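# Seat stirrer, close cap, slide stirred cell into stand

## Task

The stirred cell's cap will not close because one arm of the stirrer is caught below the ridge inside the cell. Rest the stirrer level on that ridge, push the cap fully down, then slide the cell into its stand with the cap's flat edge facing the back until the cell drops into place.

## Robot and tools

Robot: two arms, left_arm and right_arm, each with a two-finger parallel gripper. Base poses in the scene frame: left_arm at (-0.011, +0.376, 0) m, quat_wxyz (+1.000, 0, 0, -0.013); right_arm at (-0.023, -0.419, 0) m, quat_wxyz (+1.000, 0, 0, -0.023). A camera stand is fixed to the floor behind them.

Frame: the scene frame has its origin at table-top height, halfway between the nominal bases. +x points out over the table, +z up, and left_arm sits on the +y side (not the image left). Positions, orientations, velocities and offsets all use these axes; rotations pivot about the gripper's own Hand target position. A gripper's fingers point along its own +z and close along its own x. end_effector_position is the point between the pads; fingertips are 17.5 mm further out. A wrist block sticks out about 10 cm toward the gripper's -y.

Row layout (used by execute_actions and move): 18 numbers, each in [-1, 1]. First the left arm: dx, dy, dz, rx, ry, rz, gripper position, force_limit, speed. Then the same nine for the right arm. Always send all 18, even if one arm is idle. dx..rz are offsets, not poses: they count from that arm's Hand target as it was when the action or move began, not from the previous row. 1.0 equals 0.6 m or 180 degrees; rx, ry, rz form one rotation vector. Offsets longer than 1.0 in translation may be shortened. Sending six zeros re-commands the current Hand target. Gripper numbers are absolute: position +1 is fully open (50 mm), about -0.65 pads touch, -1 means grip until stopped. force_limit -1/0/+1 is about 20/102/185 N per pad; speed -1/0/+1 is 20/85/150 mm/s. Both start at +1. A 0 is a real command, so resend the last gripper numbers to leave a gripper unchanged; new force or speed only applies after a position change of at least 0.01.

execute_actions(actions, cameras): actions is a list of actions; each action is up to 15 rows, one per 1/30 s step, the last row held to fill 15 steps. Each action is 0.5 s. An empty list returns state plus images. cameras: list of names (cam_high, cam_low, cam_left_wrist, cam_right_wrist, or "all"); an unknown name invalidates the call.

move(target, speed, blend, stop_force, zero, blocking, cameras): drives grippers in straight lines toward targets given as one 18-number row or a list of up to 15 rows, all offsets from the same starting Hand targets. speed in m/s, 0.002 to 3.6, default 0.25 (turns up to twice that in rad/s), one value or one per target. blend in m rounds corners in a list; 0 stops at each. stop_force in N, 3 to 120, ends an arm's path when its wrist sensor feels that much push against its motion; it cannot be combined with blocking=false and is unreliable while the gripper rotates. zero (default true) re-zeroes moving arms first. Moves do not avoid obstacles or the other arm; they cap at 10 s. The result adds a "move:" line: done, off_target, moving, held or fault, plus limits such as paced or held. Avoid paths passing near an arm's own base.

wait(seconds 0 to 10): lets time pass with last commands held. stop(): brakes a running move. zoom_image(camera, region [x0, y0, x1, y1] pixels, at most 504 by 504): closer look at the latest image. zero_wrist_force(arm): tares that arm's force sensor. finished_scene(scene): ends the current scene, given its number; irreversible.

Results: Hand target is the last commanded pose after clipping; the gripper may rest short of it, and the next command re-requests it. Orientation commands are clipped to within 32 degrees of the measured one. object_status: 0 moving, 1 blocked while opening, 2 blocked while closing (a grip), 3 reached position or pads met. Opening in mm is about (250 - position_measured) x 0.202. Wrist force/torque are in the gripper's own axes; a third line shows the peak since the last shown reading. Joint torques include arm weight. Velocities may be replaced by "within noise". MOTOR HOT appears at 70 °C; at 85 °C that arm brakes for 30 to 60 s.

Cameras: cam_high, cam_low, cam_left_wrist, cam_right_wrist, all 672x504.

Cautions: arms are stiff, so commanding even slightly past a firm contact can trigger a stop. Contact torque at a joint's limit (142 N m for the three big joints, 26.6 N m for wrists) or about 150 N external force stops that arm for 10 s. Press slowly, preferably with stop_force, and back off afterwards by commanding a target on the far side of the gripper. Never let the arms hit or squeeze each other, and do not close a gripper on the other arm's fingers. Do not drop parts, release moving parts, slam into fixed or heavy things, or let anything leave the table. Objects may occasionally be nudged by outside pushes. Fast moves overshoot and lag, and holding loads or stretching heats motors.

Each tool is called after "Request:" as name([rows], argument=value, ...), one row to a line, values as JSON.

## Session

Request:
execute_actions(actions=[])

Scene clock: 0.00 s.
left_arm: end_effector_position=(+0.9312, -0.0888, +0.3454) position_measured=3 object_status=3 end_effector_quat_wxyz=(+0.368, -0.407, +0.571, -0.610) | right_arm: end_effector_position=(+0.0113, -0.1818, +0.1936) position_measured=3 object_status=3 end_effector_quat_wxyz=(-0.251, -0.272, +0.927, -0.056)
Joint positions: left_arm=[-0.617 -0.366 0.554 -3.345 -1.337 -3.215] | right_arm=[4.712 -1.167 -2.249 -1.587 2.008 -0.682]
Joint velocities: within noise
Joint torques (N m): no reading
Wrist force (N): no reading
Wrist torque (N m): no reading
Wrist force, peak (N): no reading
Hand target: left_arm +0.9312, -0.0888, +0.3454; +0.368, -0.407, +0.571, -0.610 | right_arm +0.0113, -0.1818, +0.1936; -0.251, -0.272, +0.927, -0.056
Tool commands: left_gripper/position=+1.0 left_gripper/force_limit=+1.0 left_gripper/speed=+1.0 right_gripper/position=+1.0 right_gripper/force_limit=+1.0 right_gripper/speed=+1.0

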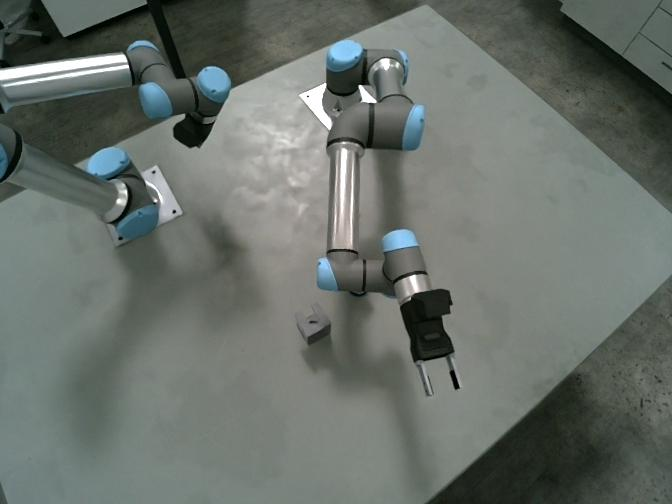

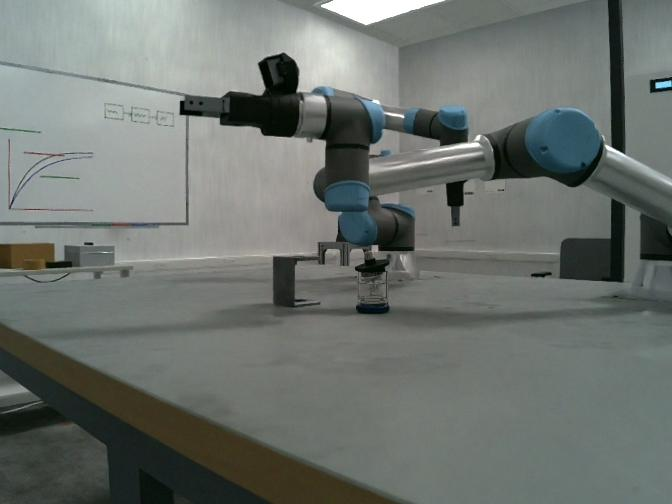

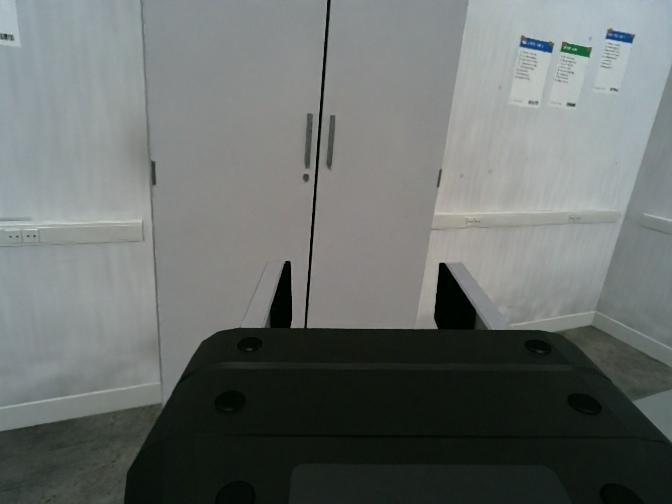

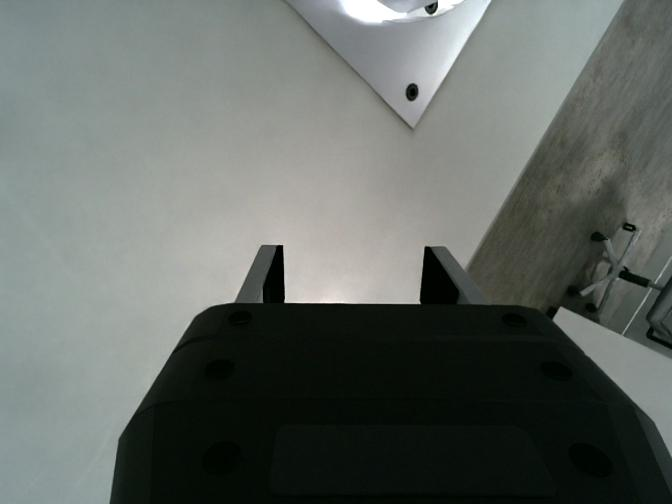

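Request:
zoom_image(camera="cam_low", region=[260, 220, 440, 330])

Request:
zoom_image(camera="cam_high", region=[270, 240, 410, 360])

Scaled by 2.800 from the camera's 672x504 image, which has a finer 960x720 frame.

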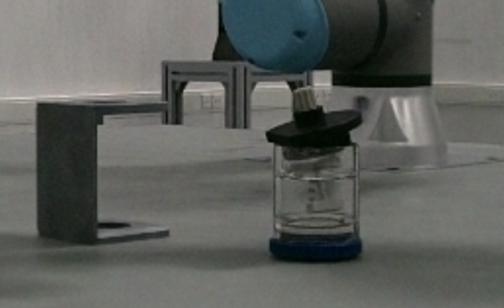

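Scaled by 3.600 from the camera's 672x504 image, which has a finer 960x720 frame.

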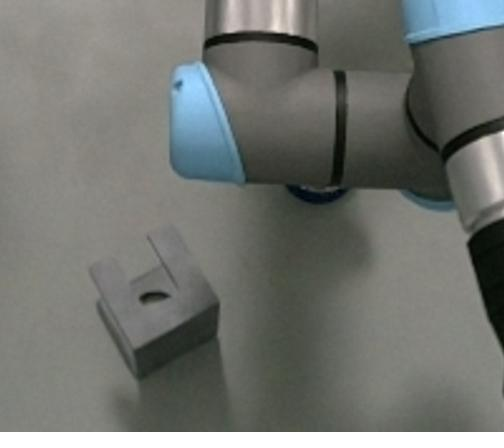

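Request:
move([
  [0,0,0.2,0,0,0,1,1,1,0,0,0,0,0,0,1,1,1],
  [-0.5,0.4,0.25,0.1985,0.4585,0,1,1,1,0,0,0,0,0,0,1,1,1],
], cameras=["all"], speed=0.35)

Scene clock: 4.83 s.
left_arm: end_effector_position=(+0.6312, +0.1512, +0.4953) position_measured=3 object_status=3 end_effector_quat_wxyz=(+0.004, -0.581, +0.814, -0.007) | right_arm: end_effector_position=(+0.0113, -0.1818, +0.1936) position_measured=3 object_status=3 end_effector_quat_wxyz=(-0.251, -0.272, +0.927, -0.056)
Joint positions: left_arm=[-0.508 -0.866 0.119 -0.84 -1.57 -3.344] | right_arm=[4.712 -1.167 -2.249 -1.587 2.008 -0.682]
Joint torques (N m): left_arm=[-7.97 -63.98 -7.23 -4.86 -1.4 -1.39] | right_arm=[-1.89 6.14 24.62 2.24 0.94 0.11]
Wrist force (N): left_arm=[1.9 2.9 -2.6] | right_arm=[-0.2 0.0 0.1]
Wrist torque (N m): left_arm=[0.83 -0.17 0.00] | right_arm=[0.00 0.04 -0.01]
Wrist force, peak (N): left_arm=[1.3 4.1 -3.2] | right_arm=[-0.2 -0.3 0.1]
Hand target: left_arm +0.6312, +0.1512, +0.4954; +0.004, -0.581, +0.814, -0.007 | right_arm +0.0113, -0.1818, +0.1936; -0.251, -0.272, +0.927, -0.056
Off the commanded pose: left_arm 0.000 m, 0 deg | right_arm 0.000 m, 0 deg.
move: done

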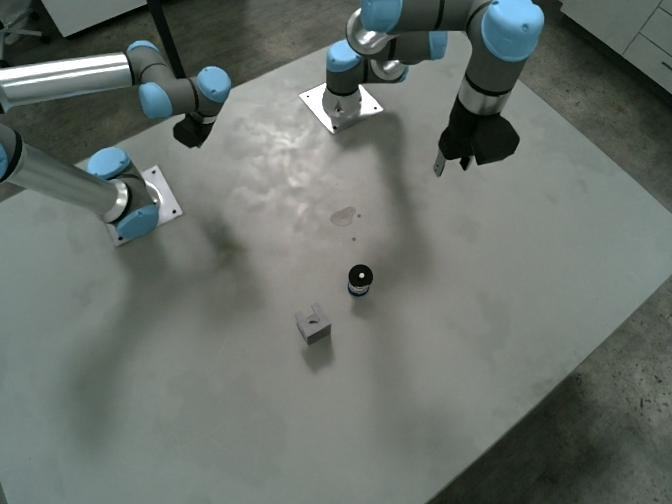

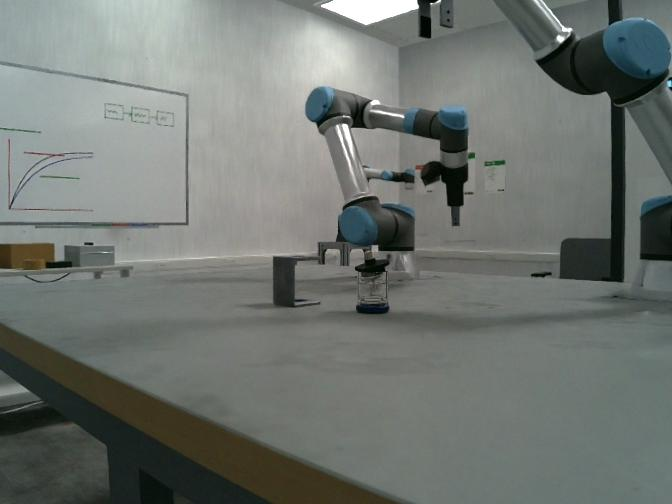

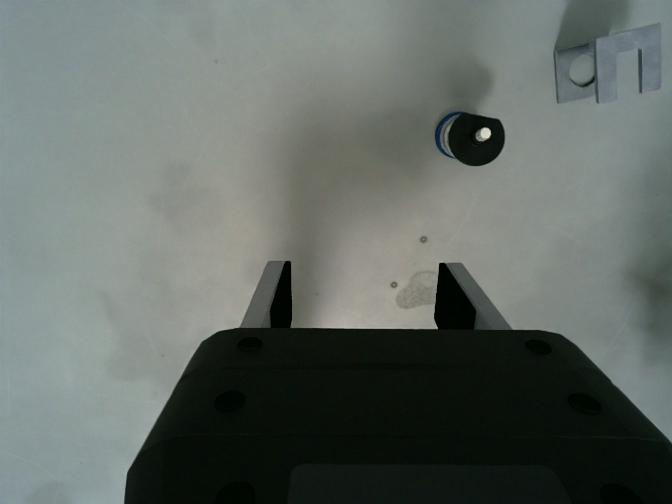

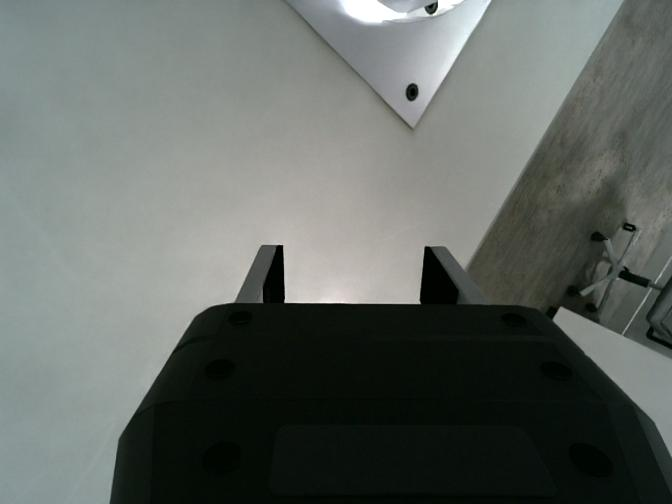

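Request:
move([
  [-0.05,-0.25,-0.35,0,0,0,1,1,1,0,0,0.3,0,0,0,1,1,1],
], cameras=["cam_left_wrist","cam_high"])

Request:
zoom_image(camera="cam_left_wrist", region=[300, 0, 672, 260])

Scene clock: 7.20 s.
left_arm: end_effector_position=(+0.6012, +0.0012, +0.2854) position_measured=3 object_status=3 end_effector_quat_wxyz=(+0.004, -0.581, +0.814, -0.007) | right_arm: end_effector_position=(+0.0113, -0.1818, +0.3735) position_measured=3 object_status=3 end_effector_quat_wxyz=(-0.251, -0.272, +0.927, -0.056)
Joint positions: left_arm=[-0.711 -1.056 1.03 -1.56 -1.566 -3.547] | right_arm=[4.713 -1.149 -1.796 -2.058 2.009 -0.682]
Joint torques (N m): left_arm=[4.26 -61.88 -23.79 -3.37 0.58 0.8] | right_arm=[-7.32 11.23 31.78 1.29 1.4 -1.06]
Wrist force (N): left_arm=[1.8 2.8 -2.7] | right_arm=[0.2 0.2 0.0]
Wrist torque (N m): left_arm=[0.80 -0.15 0.01] | right_arm=[0.05 -0.04 0.00]
Wrist force, peak (N): left_arm=[-0.3 3.7 -5.9] | right_arm=[1.4 0.4 -2.0]
Hand target: left_arm +0.6012, +0.0012, +0.2854; +0.004, -0.581, +0.814, -0.007 | right_arm +0.0113, -0.1818, +0.3736; -0.251, -0.272, +0.927, -0.056
Off the commanded pose: left_arm 0.000 m, 0 deg | right_arm 0.000 m, 0 deg.
move: done
Images, in order (width x height): cam_high 672x504, cam_left_wrist 672x504.

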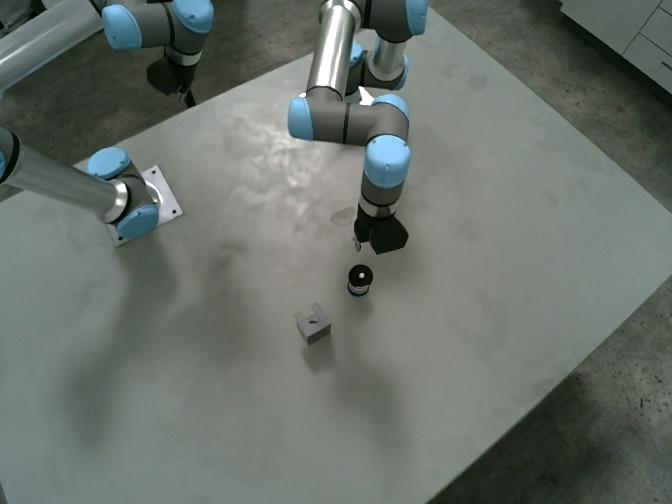

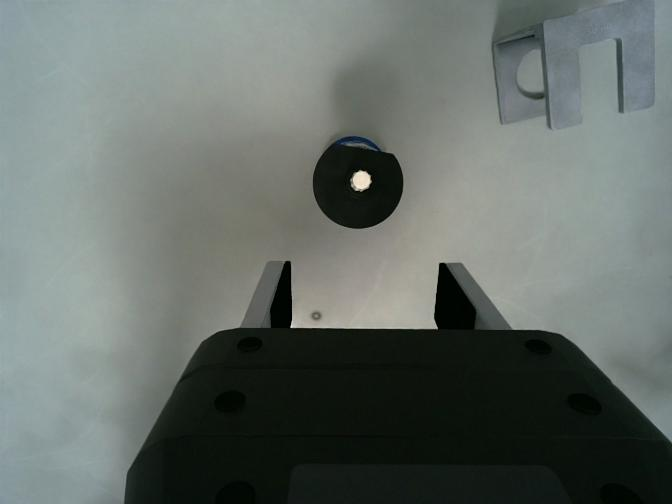

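Scaled by 1.355 from the camera's 672x504 image, which has a finer 960x720 frame.

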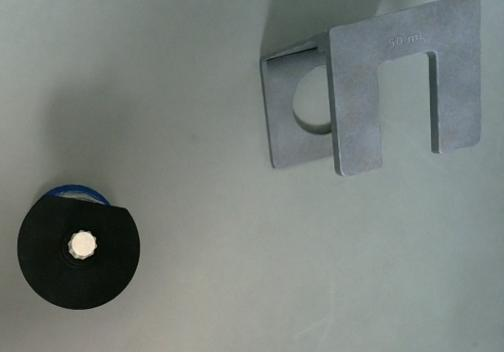

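Request:
move([
  [-0.2,0.03,-0.17,-0.108,-0.315,0,1,1,1,0,0,0,0,0,0,1,1,1],
], cameras=["cam_left_wrist","cam_low","cam_high"])

Request:
zoom_image(camera="cam_left_wrist", region=[230, 30, 480, 280])

Scene clock: 11.80 s.
left_arm: end_effector_position=(+0.4812, +0.0191, +0.1834) position_measured=3 object_status=3 end_effector_quat_wxyz=(+0.294, -0.500, +0.702, -0.413) | right_arm: end_effector_position=(+0.0113, -0.1818, +0.3736) position_measured=3 object_status=3 end_effector_quat_wxyz=(-0.251, -0.272, +0.927, -0.056)
Joint positions: left_arm=[-1.109 -1.296 2.344 -3.514 -0.891 -3.608] | right_arm=[4.712 -1.149 -1.796 -2.059 2.008 -0.682]
Joint torques (N m): left_arm=[1.58 -28.11 -12.69 -5.92 2.83 -1.41] | right_arm=[-7.14 11.11 30.85 0.47 -1.88 0.29]
Wrist force (N): left_arm=[-0.1 1.0 -1.3] | right_arm=[0.2 0.2 0.2]
Wrist torque (N m): left_arm=[0.20 0.09 0.02] | right_arm=[0.05 -0.05 0.00]
Wrist force, peak (N): left_arm=[1.9 3.1 -2.8] | right_arm=[0.3 0.3 0.4]
Hand target: left_arm +0.4812, +0.0192, +0.1834; +0.294, -0.500, +0.702, -0.413 | right_arm +0.0113, -0.1818, +0.3736; -0.251, -0.272, +0.927, -0.056
Off the commanded pose: left_arm 0.000 m, 0 deg | right_arm 0.000 m, 0 deg.
move: done
Images, in order (width x height): cam_high 672x504, cam_low 672x504, cam_left_wrist 672x504.

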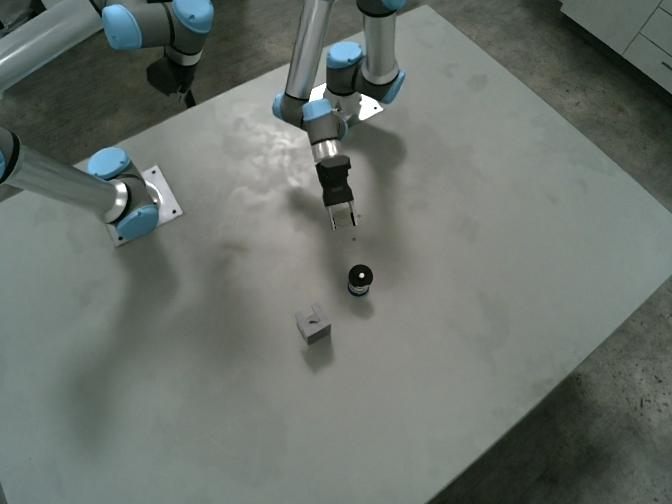

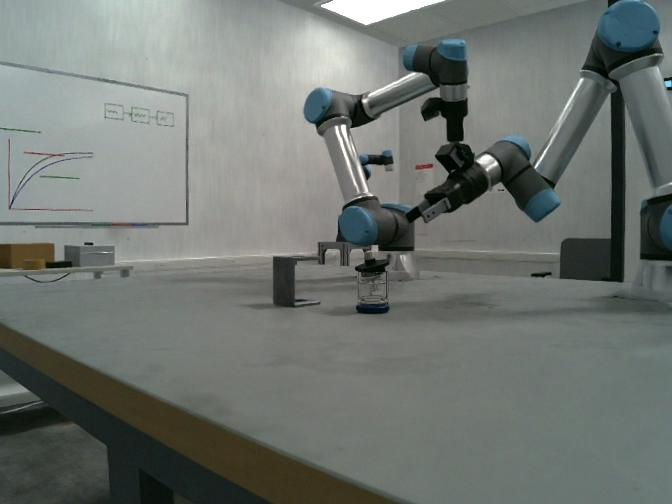

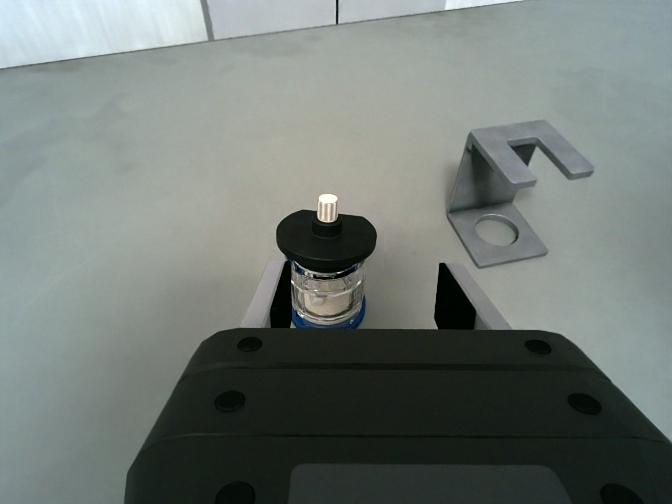

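Scaled by 2.016 from the camera's 672x504 image, which has a finer 960x720 frame.

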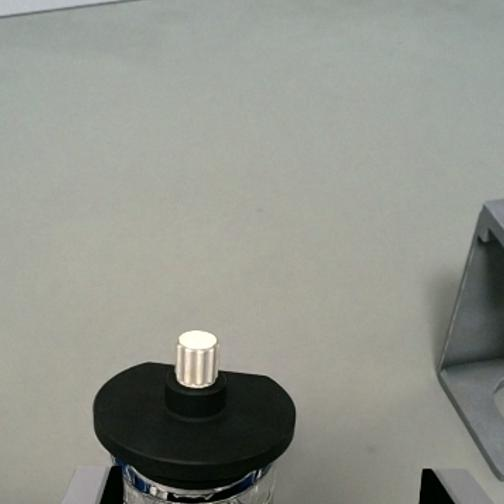

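Request:
move([
  [0,-0.03,-0.165,-0.054,-0.158,0,1,1,1,0,0,0,0,0,0,1,1,1],
], cameras=["cam_left_wrist","cam_low"])

Request:
zoom_image(camera="cam_left_wrist", region=[230, 120, 450, 340])

Scene clock: 13.33 s.
left_arm: end_effector_position=(+0.4803, +0.0085, +0.1184) position_measured=3 object_status=3 end_effector_quat_wxyz=(+0.375, -0.444, +0.617, -0.530) | right_arm: end_effector_position=(+0.0113, -0.1818, +0.3736) position_measured=3 object_status=3 end_effector_quat_wxyz=(-0.251, -0.272, +0.927, -0.056)
Joint positions: left_arm=[-1.184 -0.756 2.275 -4.416 -0.706 -3.337] | right_arm=[4.712 -1.149 -1.796 -2.059 2.008 -0.682]
Joint torques (N m): left_arm=[-0.42 -39.76 -3.25 -3.13 0.66 0.21] | right_arm=[-6.89 10.36 31.39 0.5 -1.85 0.28]
Wrist force (N): left_arm=[0.8 3.5 -0.1] | right_arm=[0.2 0.0 0.2]
Wrist torque (N m): left_arm=[0.61 -0.09 0.03] | right_arm=[0.02 -0.04 0.00]
Wrist force, peak (N): left_arm=[3.0 9.8 -4.2] | right_arm=[0.2 0.5 0.1]
Hand target: left_arm +0.4803, +0.0085, +0.1184; +0.375, -0.444, +0.617, -0.530 (not the last commanded pose) | right_arm +0.0113, -0.1818, +0.3736; -0.251, -0.272, +0.927, -0.056
Tool commands: left_gripper/position=+1.0 left_gripper/force_limit=+1.0 left_gripper/speed=+1.0 right_gripper/position=+1.0 right_gripper/force_limit=+1.0 right_gripper/speed=+1.0
Off the commanded pose: left_arm 0.035 m, 10 deg | right_arm 0.000 m, 0 deg.
FORCE FAULT: contact force on the left arm reached its limit, and that arm stopped. The contact can be on any part of that arm, not only on its tool. That arm's remaining commands of this call were not run. That arm is still stopped at the end of this call. That arm stays stopped for about 10 more seconds. Until then a move that you send moves the other arm only, and its call returns only when the move has ended. Once the stop has ended, the next robot result says so. If the stop ends while you think or write, that arm runs what you send next, counted from a new Hand target: where the arm stands when the stop ends. While its stop runs, that arm takes no new command, but its gripper still runs the gripper command that each later call begins with. Until it ends, the stop uses up actions while you think or wait. An arm that is not stopped still takes commands.
move: fault (left_arm)
Images, in order (width x height): cam_low 672x504, cam_left_wrist 672x504.

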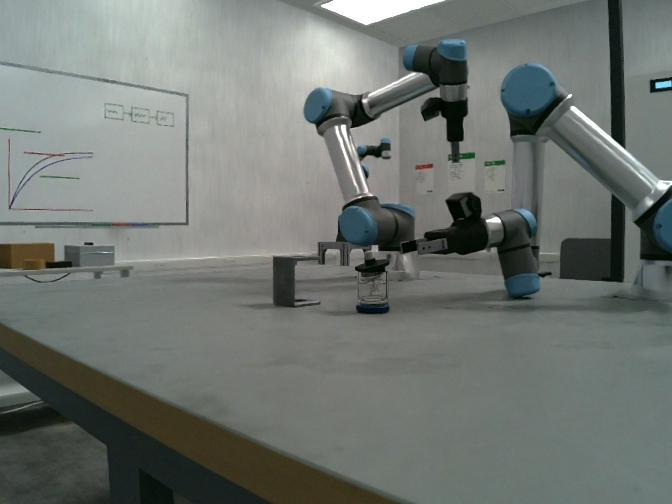

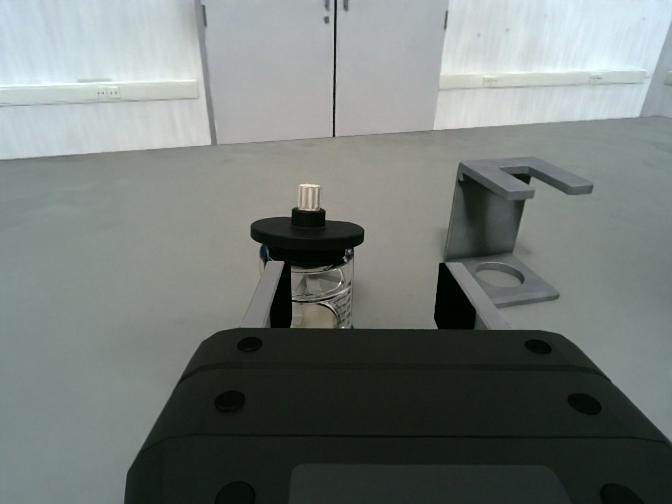

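Scaled by 2.291 from the camera's 672x504 image, which has a finer 960x720 frame.

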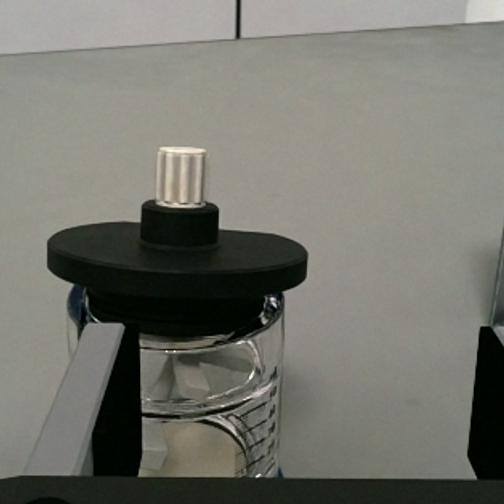

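Request:
wait(seconds=10)

Request:
move([
  [0.06,0.07,0.04,0,0,0,1,1,1,0,0,0,0,0,0,1,1,1],
], cameras=["cam_left_wrist","cam_low"])

Request:
zoom_image(camera="cam_left_wrist", region=[260, 130, 460, 330])

Request:
zoom_image(camera="cam_low", region=[340, 240, 410, 325])

Scene clock: 25.13 s.
left_arm: end_effector_position=(+0.4803, +0.0085, +0.1184) position_measured=3 object_status=3 end_effector_quat_wxyz=(+0.375, -0.444, +0.617, -0.530) | right_arm: end_effector_position=(+0.0113, -0.1818, +0.3736) position_measured=3 object_status=3 end_effector_quat_wxyz=(-0.251, -0.272, +0.927, -0.056)
Joint positions: left_arm=[-1.184 -0.756 2.275 -4.416 -0.706 -3.337] | right_arm=[4.712 -1.149 -1.796 -2.059 2.008 -0.682]
Joint torques (N m): left_arm=[-0.49 -39.28 -3.47 -2.81 0.79 0.38] | right_arm=[-7.17 7.86 30.61 0.56 -1.76 -0.2]
Wrist force (N): left_arm=[0.9 3.5 -0.4] | right_arm=[0.3 0.3 0.2]
Wrist torque (N m): left_arm=[0.60 -0.11 0.02] | right_arm=[0.07 -0.06 0.00]
Wrist force, peak (N): left_arm=[0.9 3.7 -0.7] | right_arm=[0.2 0.6 0.2]
Hand target: left_arm +0.4803, +0.0085, +0.1184; +0.375, -0.444, +0.617, -0.530 (not the last commanded pose) | right_arm +0.0113, -0.1818, +0.3736; -0.251, -0.272, +0.927, -0.056
Tool commands: left_gripper/position=+1.0 left_gripper/force_limit=+1.0 left_gripper/speed=+1.0 right_gripper/position=+1.0 right_gripper/force_limit=+1.0 right_gripper/speed=+1.0
Off the commanded pose: left_arm 0.035 m, 10 deg | right_arm 0.000 m, 0 deg.
FORCE FAULT, CONTINUED: the left arm's stop, for the force fault that an earlier result reported, is over. The rest of the stop counts as 19 of the actions that you can send in this scene. That arm's target is now where it stood when the stop ended, not its last command. That arm accepts commands again.
wait: 10.00 s; at rest from the start

Scene clock: 26.00 s.
left_arm: end_effector_position=(+0.5163, +0.0505, +0.1424) position_measured=3 object_status=3 end_effector_quat_wxyz=(+0.375, -0.444, +0.617, -0.530) | right_arm: end_effector_position=(+0.0113, -0.1818, +0.3736) position_measured=3 object_status=3 end_effector_quat_wxyz=(-0.251, -0.272, +0.927, -0.056)
Joint positions: left_arm=[-1.041 -0.829 2.294 -4.395 -0.845 -3.291] | right_arm=[4.712 -1.149 -1.796 -2.059 2.008 -0.682]
Joint torques (N m): left_arm=[4.61 -32.56 -14.91 -4.94 -0.17 -1.55] | right_arm=[-6.53 8.56 31.58 0.61 -1.74 -0.27]
Wrist force (N): left_arm=[1.0 3.2 -0.4] | right_arm=[0.2 0.2 0.2]
Wrist torque (N m): left_arm=[0.53 -0.15 0.00] | right_arm=[0.05 -0.05 0.00]
Wrist force, peak (N): left_arm=[2.5 4.6 -1.1] | right_arm=[0.3 0.4 0.1]
Hand target: left_arm +0.5163, +0.0505, +0.1424; +0.375, -0.444, +0.617, -0.530 | right_arm +0.0113, -0.1818, +0.3736; -0.251, -0.272, +0.927, -0.056
Off the commanded pose: left_arm 0.000 m, 0 deg | right_arm 0.000 m, 0 deg.
move: done
Images, in order (width x height): cam_low 672x504, cam_left_wrist 672x504.

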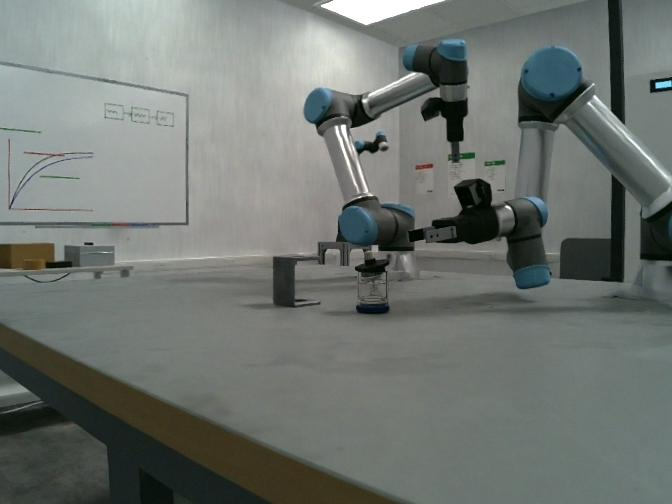

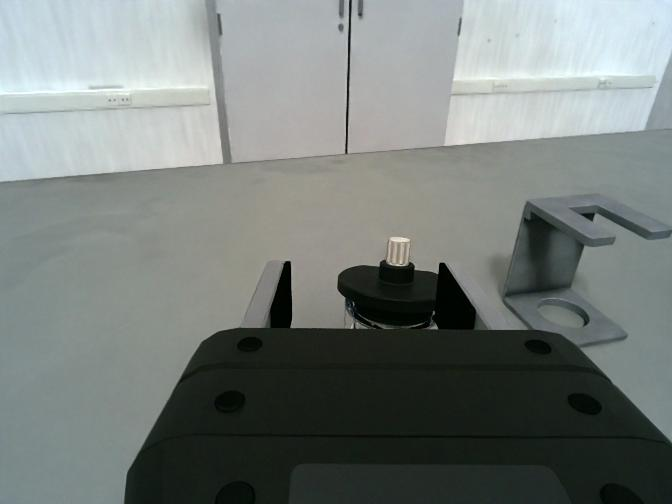

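Scaled by 2.520 from the camera's 672x504 image, which has a finer 960x720 frame.

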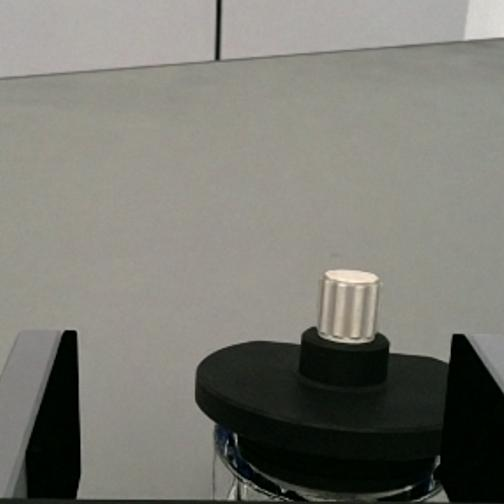

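Scaled by 5.929 from the camera's 672x504 image, which has a finer 960x720 frame.

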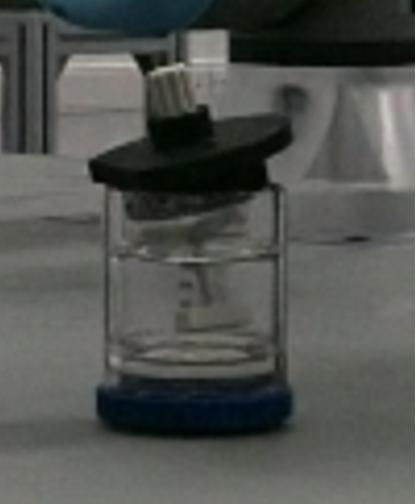

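Request:
move([
  [0,0,0,0,0,0,1,1,1,0.7,0,-0.1,0.079,-0.1455,-0.004,1,1,1],
], speed=0.4)

Request:
move([
  [0,0,0,0,0,0,1,1,1,0.28,0.25,-0.05,0,0,0,1,1,1],
], cameras=["cam_right_wrist","cam_high","cam_left_wrist"])

Scene clock: 28.47 s.
left_arm: end_effector_position=(+0.5163, +0.0505, +0.1424) position_measured=3 object_status=3 end_effector_quat_wxyz=(+0.375, -0.444, +0.617, -0.530) | right_arm: end_effector_position=(+0.4312, -0.1818, +0.3137) position_measured=3 object_status=3 end_effector_quat_wxyz=(+0.000, -0.275, +0.961, +0.000)
Joint positions: left_arm=[-1.041 -0.829 2.293 -4.395 -0.846 -3.291] | right_arm=[3.933 -1.579 -1.6 -1.533 1.571 -1.384]
Joint torques (N m): left_arm=[9.36 -29.77 -13.74 -5.04 -0.69 -1.77] | right_arm=[-6.98 18.45 24.81 4.73 2.04 -0.77]
Wrist force (N): left_arm=[1.1 3.2 -0.4] | right_arm=[0.0 -0.1 -0.1]
Wrist torque (N m): left_arm=[0.54 -0.17 0.00] | right_arm=[0.03 0.08 -0.26]
Wrist force, peak (N): left_arm=[1.3 3.6 -0.4] | right_arm=[2.8 2.6 1.3]
Hand target: left_arm +0.5163, +0.0505, +0.1424; +0.375, -0.444, +0.617, -0.530 | right_arm +0.4313, -0.1818, +0.3136; +0.000, -0.275, +0.961, +0.000
Off the commanded pose: left_arm 0.000 m, 0 deg | right_arm 0.000 m, 0 deg.
move: done

Scene clock: 29.90 s.
left_arm: end_effector_position=(+0.5163, +0.0505, +0.1424) position_measured=3 object_status=3 end_effector_quat_wxyz=(+0.375, -0.444, +0.617, -0.530) | right_arm: end_effector_position=(+0.5993, -0.0319, +0.2836) position_measured=3 object_status=3 end_effector_quat_wxyz=(+0.000, -0.275, +0.961, +0.000)
Joint positions: left_arm=[-1.041 -0.829 2.293 -4.395 -0.846 -3.291] | right_arm=[3.928 -2.142 -0.941 -1.629 1.571 -1.389]
Joint torques (N m): left_arm=[8.47 -29.03 -14.14 -4.92 -0.56 -1.63] | right_arm=[-4.85 41.4 32.53 3.96 2.61 -0.63]
Wrist force (N): left_arm=[0.9 3.2 -0.4] | right_arm=[0.2 -0.3 0.2]
Wrist torque (N m): left_arm=[0.53 -0.13 0.00] | right_arm=[-0.01 0.03 -0.17]
Wrist force, peak (N): left_arm=[1.1 3.6 -0.5] | right_arm=[3.1 -0.7 -0.6]
Hand target: left_arm +0.5163, +0.0505, +0.1424; +0.375, -0.444, +0.617, -0.530 | right_arm +0.5993, -0.0318, +0.2836; +0.000, -0.275, +0.961, +0.000
Off the commanded pose: left_arm 0.000 m, 0 deg | right_arm 0.000 m, 0 deg.
move: done
Images, in order (width x height): cam_high 672x504, cam_left_wrist 672x504, cam_right_wrist 672x504.

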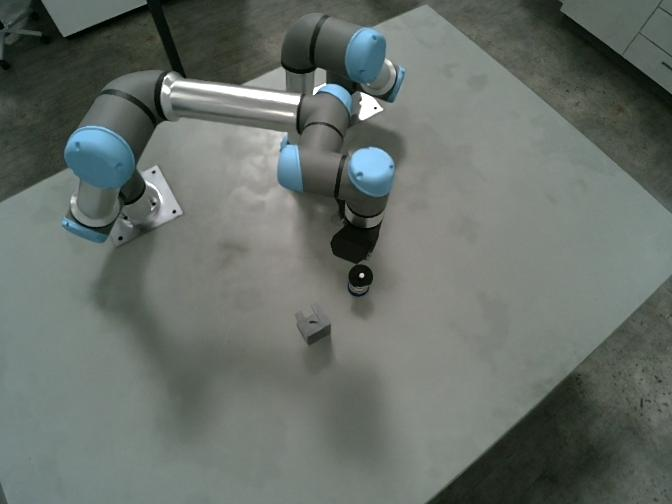

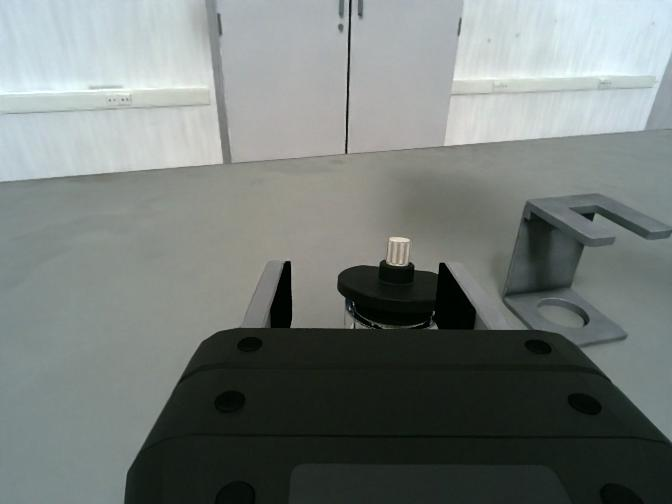

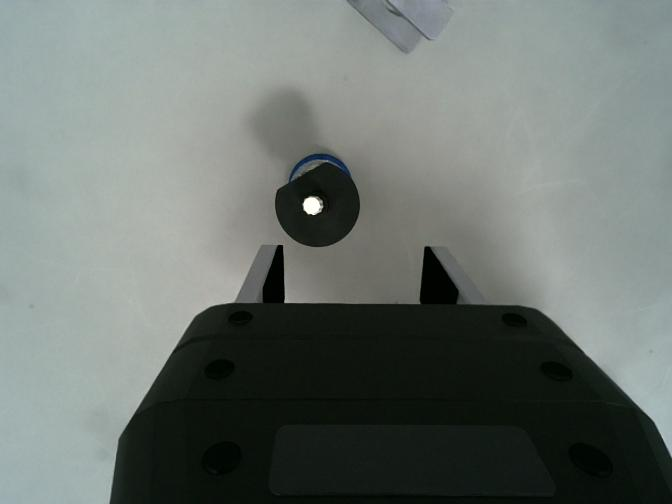

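Request:
move([
  [0,0,0,0,0,0,1,1,1,0.0167,0.03,-0.2,0,0,0,1,1,1],
], cameras=["cam_right_wrist","cam_left_wrist","cam_low"])

Request:
zoom_image(camera="cam_left_wrist", region=[260, 100, 500, 340])

Scene clock: 31.37 s.
left_arm: end_effector_position=(+0.5163, +0.0505, +0.1424) position_measured=3 object_status=3 end_effector_quat_wxyz=(+0.375, -0.444, +0.617, -0.530) | right_arm: end_effector_position=(+0.6093, -0.0137, +0.1638) position_measured=3 object_status=3 end_effector_quat_wxyz=(+0.000, -0.275, +0.961, +0.000)
Joint positions: left_arm=[-1.041 -0.829 2.293 -4.395 -0.846 -3.291] | right_arm=[3.937 -2.216 -1.129 -1.368 1.571 -1.38]
Joint torques (N m): left_arm=[9.26 -29.41 -14.93 -4.73 0.17 -1.53] | right_arm=[-7.31 47.05 20.09 4.64 -2.57 -0.99]
Wrist force (N): left_arm=[1.0 3.4 -0.2] | right_arm=[0.2 -0.1 -0.1]
Wrist torque (N m): left_arm=[0.57 -0.14 0.00] | right_arm=[0.02 0.03 -0.26]
Wrist force, peak (N): left_arm=[1.1 3.5 -0.6] | right_arm=[-0.2 0.4 3.5]
Hand target: left_arm +0.5163, +0.0505, +0.1424; +0.375, -0.444, +0.617, -0.530 | right_arm +0.6093, -0.0138, +0.1636; +0.000, -0.275, +0.961, +0.000
Off the commanded pose: left_arm 0.000 m, 0 deg | right_arm 0.000 m, 0 deg.
move: done
Images, in order (width x height): cam_low 672x504, cam_left_wrist 672x504, cam_right_wrist 672x504.

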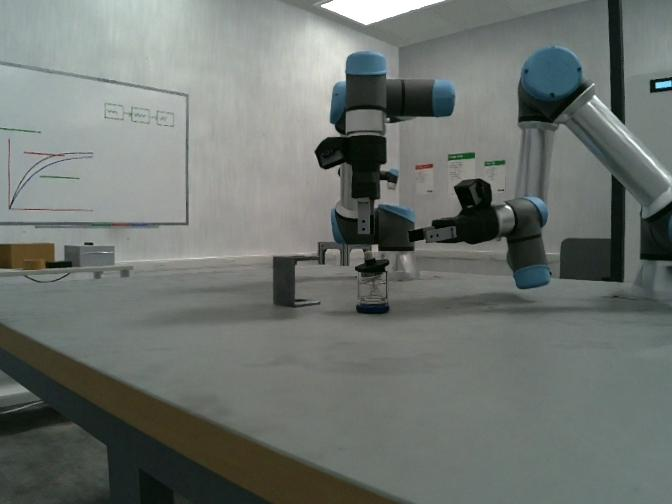

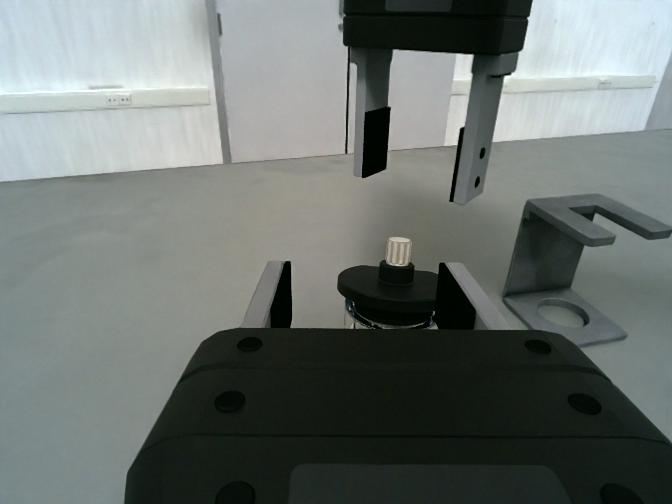

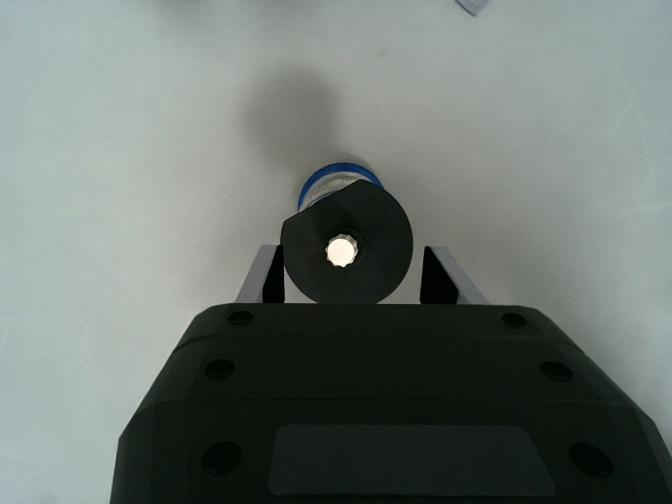

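Scaled by 2.100 from the camera's 672x504 image, which has a finer 960x720 frame.

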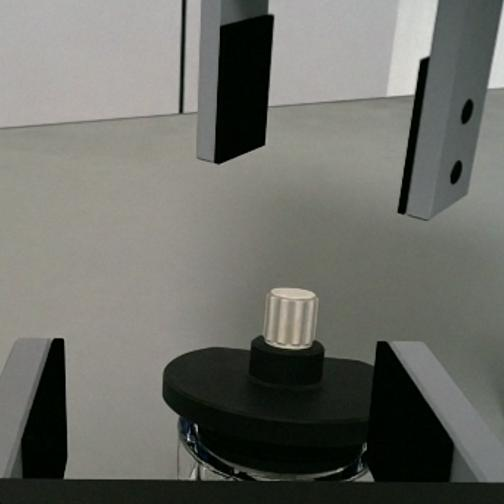

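Request:
move([
  [0,0,0,0,0,0,1,1,1,-0.01,0.016,-0.065,0,0,0,1,1,1],
], cameras=["cam_right_wrist","cam_left_wrist","cam_low"])

Request:
zoom_image(camera="cam_low", region=[330, 190, 420, 320])

Scene clock: 33.00 s.
left_arm: end_effector_position=(+0.5163, +0.0505, +0.1424) position_measured=3 object_status=3 end_effector_quat_wxyz=(+0.375, -0.444, +0.617, -0.530) | right_arm: end_effector_position=(+0.6033, -0.0041, +0.1246) position_measured=3 object_status=3 end_effector_quat_wxyz=(+0.000, -0.275, +0.961, +0.000)
Joint positions: left_arm=[-1.041 -0.829 2.293 -4.395 -0.846 -3.291] | right_arm=[3.952 -2.241 -1.189 -1.282 1.571 -1.365]
Joint torques (N m): left_arm=[8.32 -30.19 -14.1 -4.98 0.22 -1.46] | right_arm=[-7.23 54.83 30.54 1.42 -1.34 -1.07]
Wrist force (N): left_arm=[1.0 3.3 -0.5] | right_arm=[0.2 0.0 -0.2]
Wrist torque (N m): left_arm=[0.56 -0.14 0.00] | right_arm=[0.05 0.01 -0.25]
Wrist force, peak (N): left_arm=[1.1 3.5 -0.1] | right_arm=[0.0 -0.5 -1.3]
Hand target: left_arm +0.5163, +0.0505, +0.1424; +0.375, -0.444, +0.617, -0.530 | right_arm +0.6033, -0.0042, +0.1246; +0.000, -0.275, +0.961, +0.000
Off the commanded pose: left_arm 0.000 m, 0 deg | right_arm 0.000 m, 0 deg.
move: done
Images, in order (width x height): cam_low 672x504, cam_left_wrist 672x504, cam_right_wrist 672x504.

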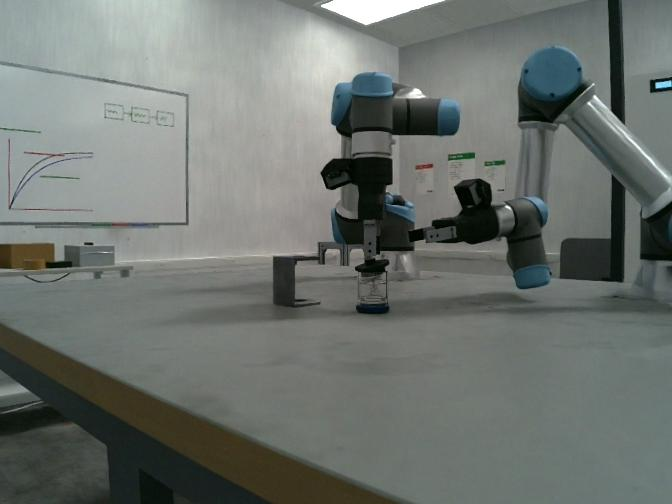

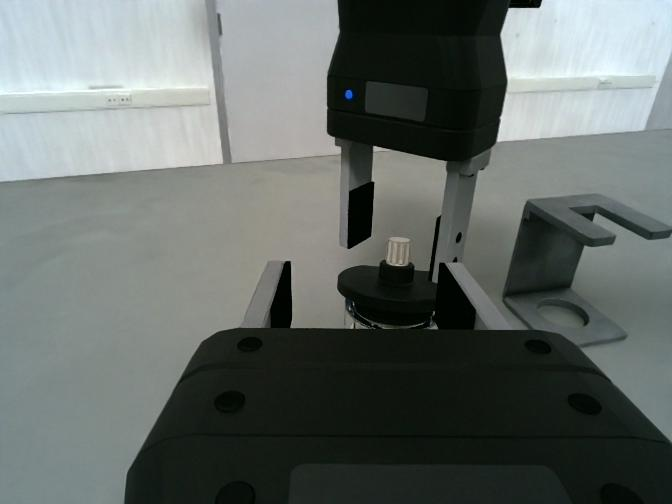

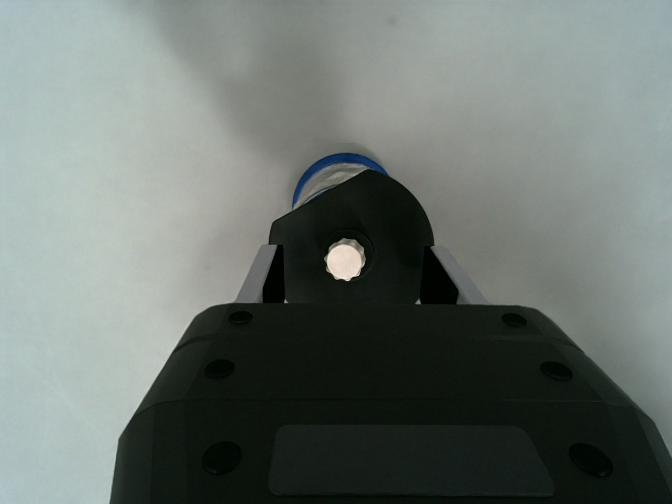

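Scaled by 3.877 from the camera's 672x504 image, which has a finer 960x720 frame.

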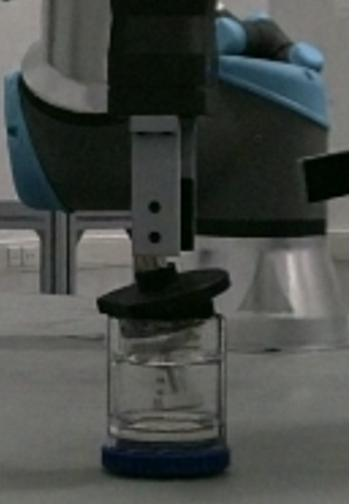

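Request:
move([
  [0,0,0,0,0,0,1,1,1,0.004,0.0025,-0.018,0,0,0,1,-1,-1],
  [0,0,0,0,0,0,1,1,1,0.004,0.0025,-0.018,0,0,0,-1,-1,-1],
], cameras=["cam_right_wrist","cam_left_wrist","cam_low"], speed=0.05)

Request:
zoom_image(camera="cam_low", region=[330, 190, 420, 320])

Request:
zoom_image(camera="cam_left_wrist", region=[300, 160, 480, 340])

Scene clock: 36.57 s.
left_arm: end_effector_position=(+0.5163, +0.0505, +0.1424) position_measured=3 object_status=3 end_effector_quat_wxyz=(+0.375, -0.444, +0.617, -0.530) | right_arm: end_effector_position=(+0.6057, -0.0027, +0.1138) position_measured=156 object_status=2 end_effector_quat_wxyz=(+0.000, -0.275, +0.961, +0.000)
Joint positions: left_arm=[-1.041 -0.829 2.293 -4.395 -0.846 -3.291] | right_arm=[3.951 -2.256 -1.192 -1.264 1.571 -1.365]
Joint torques (N m): left_arm=[9.04 -30.78 -16.29 -4.8 0.85 -1.52] | right_arm=[-2.19 55.4 31.68 1.67 -1.54 0.41]
Wrist force (N): left_arm=[1.0 3.2 -0.4] | right_arm=[0.4 0.3 0.8]
Wrist torque (N m): left_arm=[0.54 -0.14 -0.01] | right_arm=[0.08 0.03 -0.18]
Wrist force, peak (N): left_arm=[1.2 3.6 -0.5] | right_arm=[0.7 0.5 -0.6]
Hand target: left_arm +0.5163, +0.0505, +0.1424; +0.375, -0.444, +0.617, -0.530 | right_arm +0.6057, -0.0027, +0.1138; +0.000, -0.275, +0.961, +0.000
Off the commanded pose: left_arm 0.000 m, 0 deg | right_arm 0.000 m, 0 deg.
move: done
Images, in order (width x height): cam_low 672x504, cam_left_wrist 672x504, cam_right_wrist 672x504.

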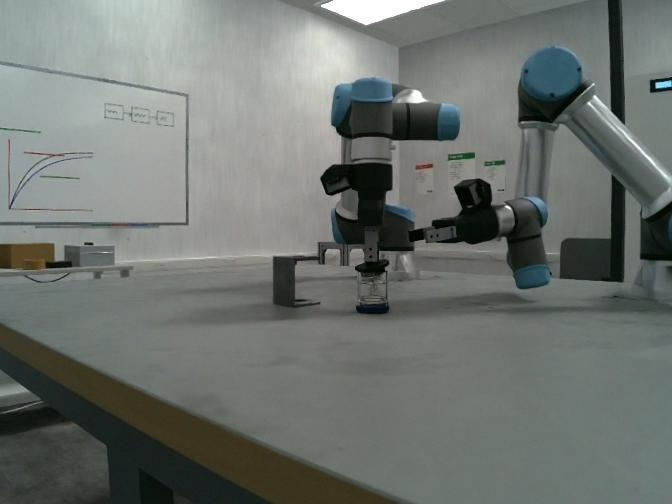

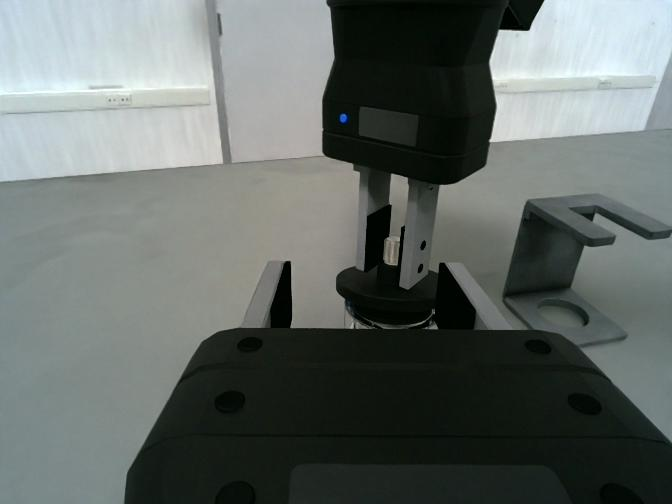

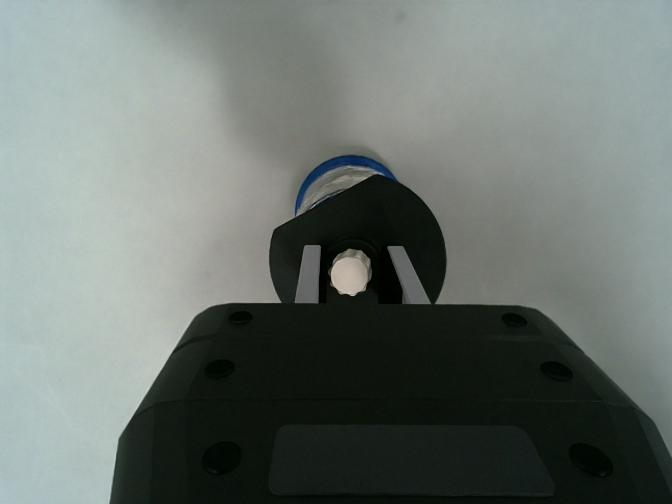

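Scaled by 3.877 from the camera's 672x504 image, which has a finer 960x720 frame.

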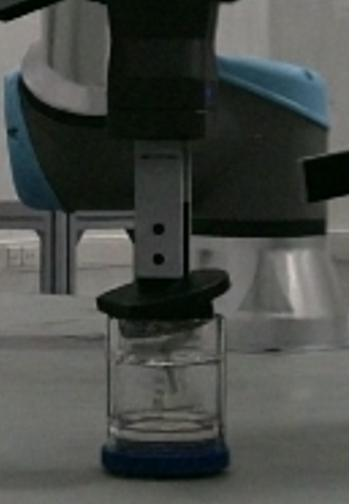

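Scaled by 2.800 from the camera's 672x504 image, which has a finer 960x720 frame.

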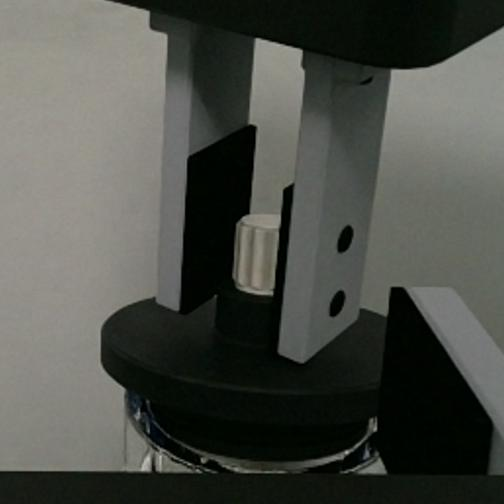

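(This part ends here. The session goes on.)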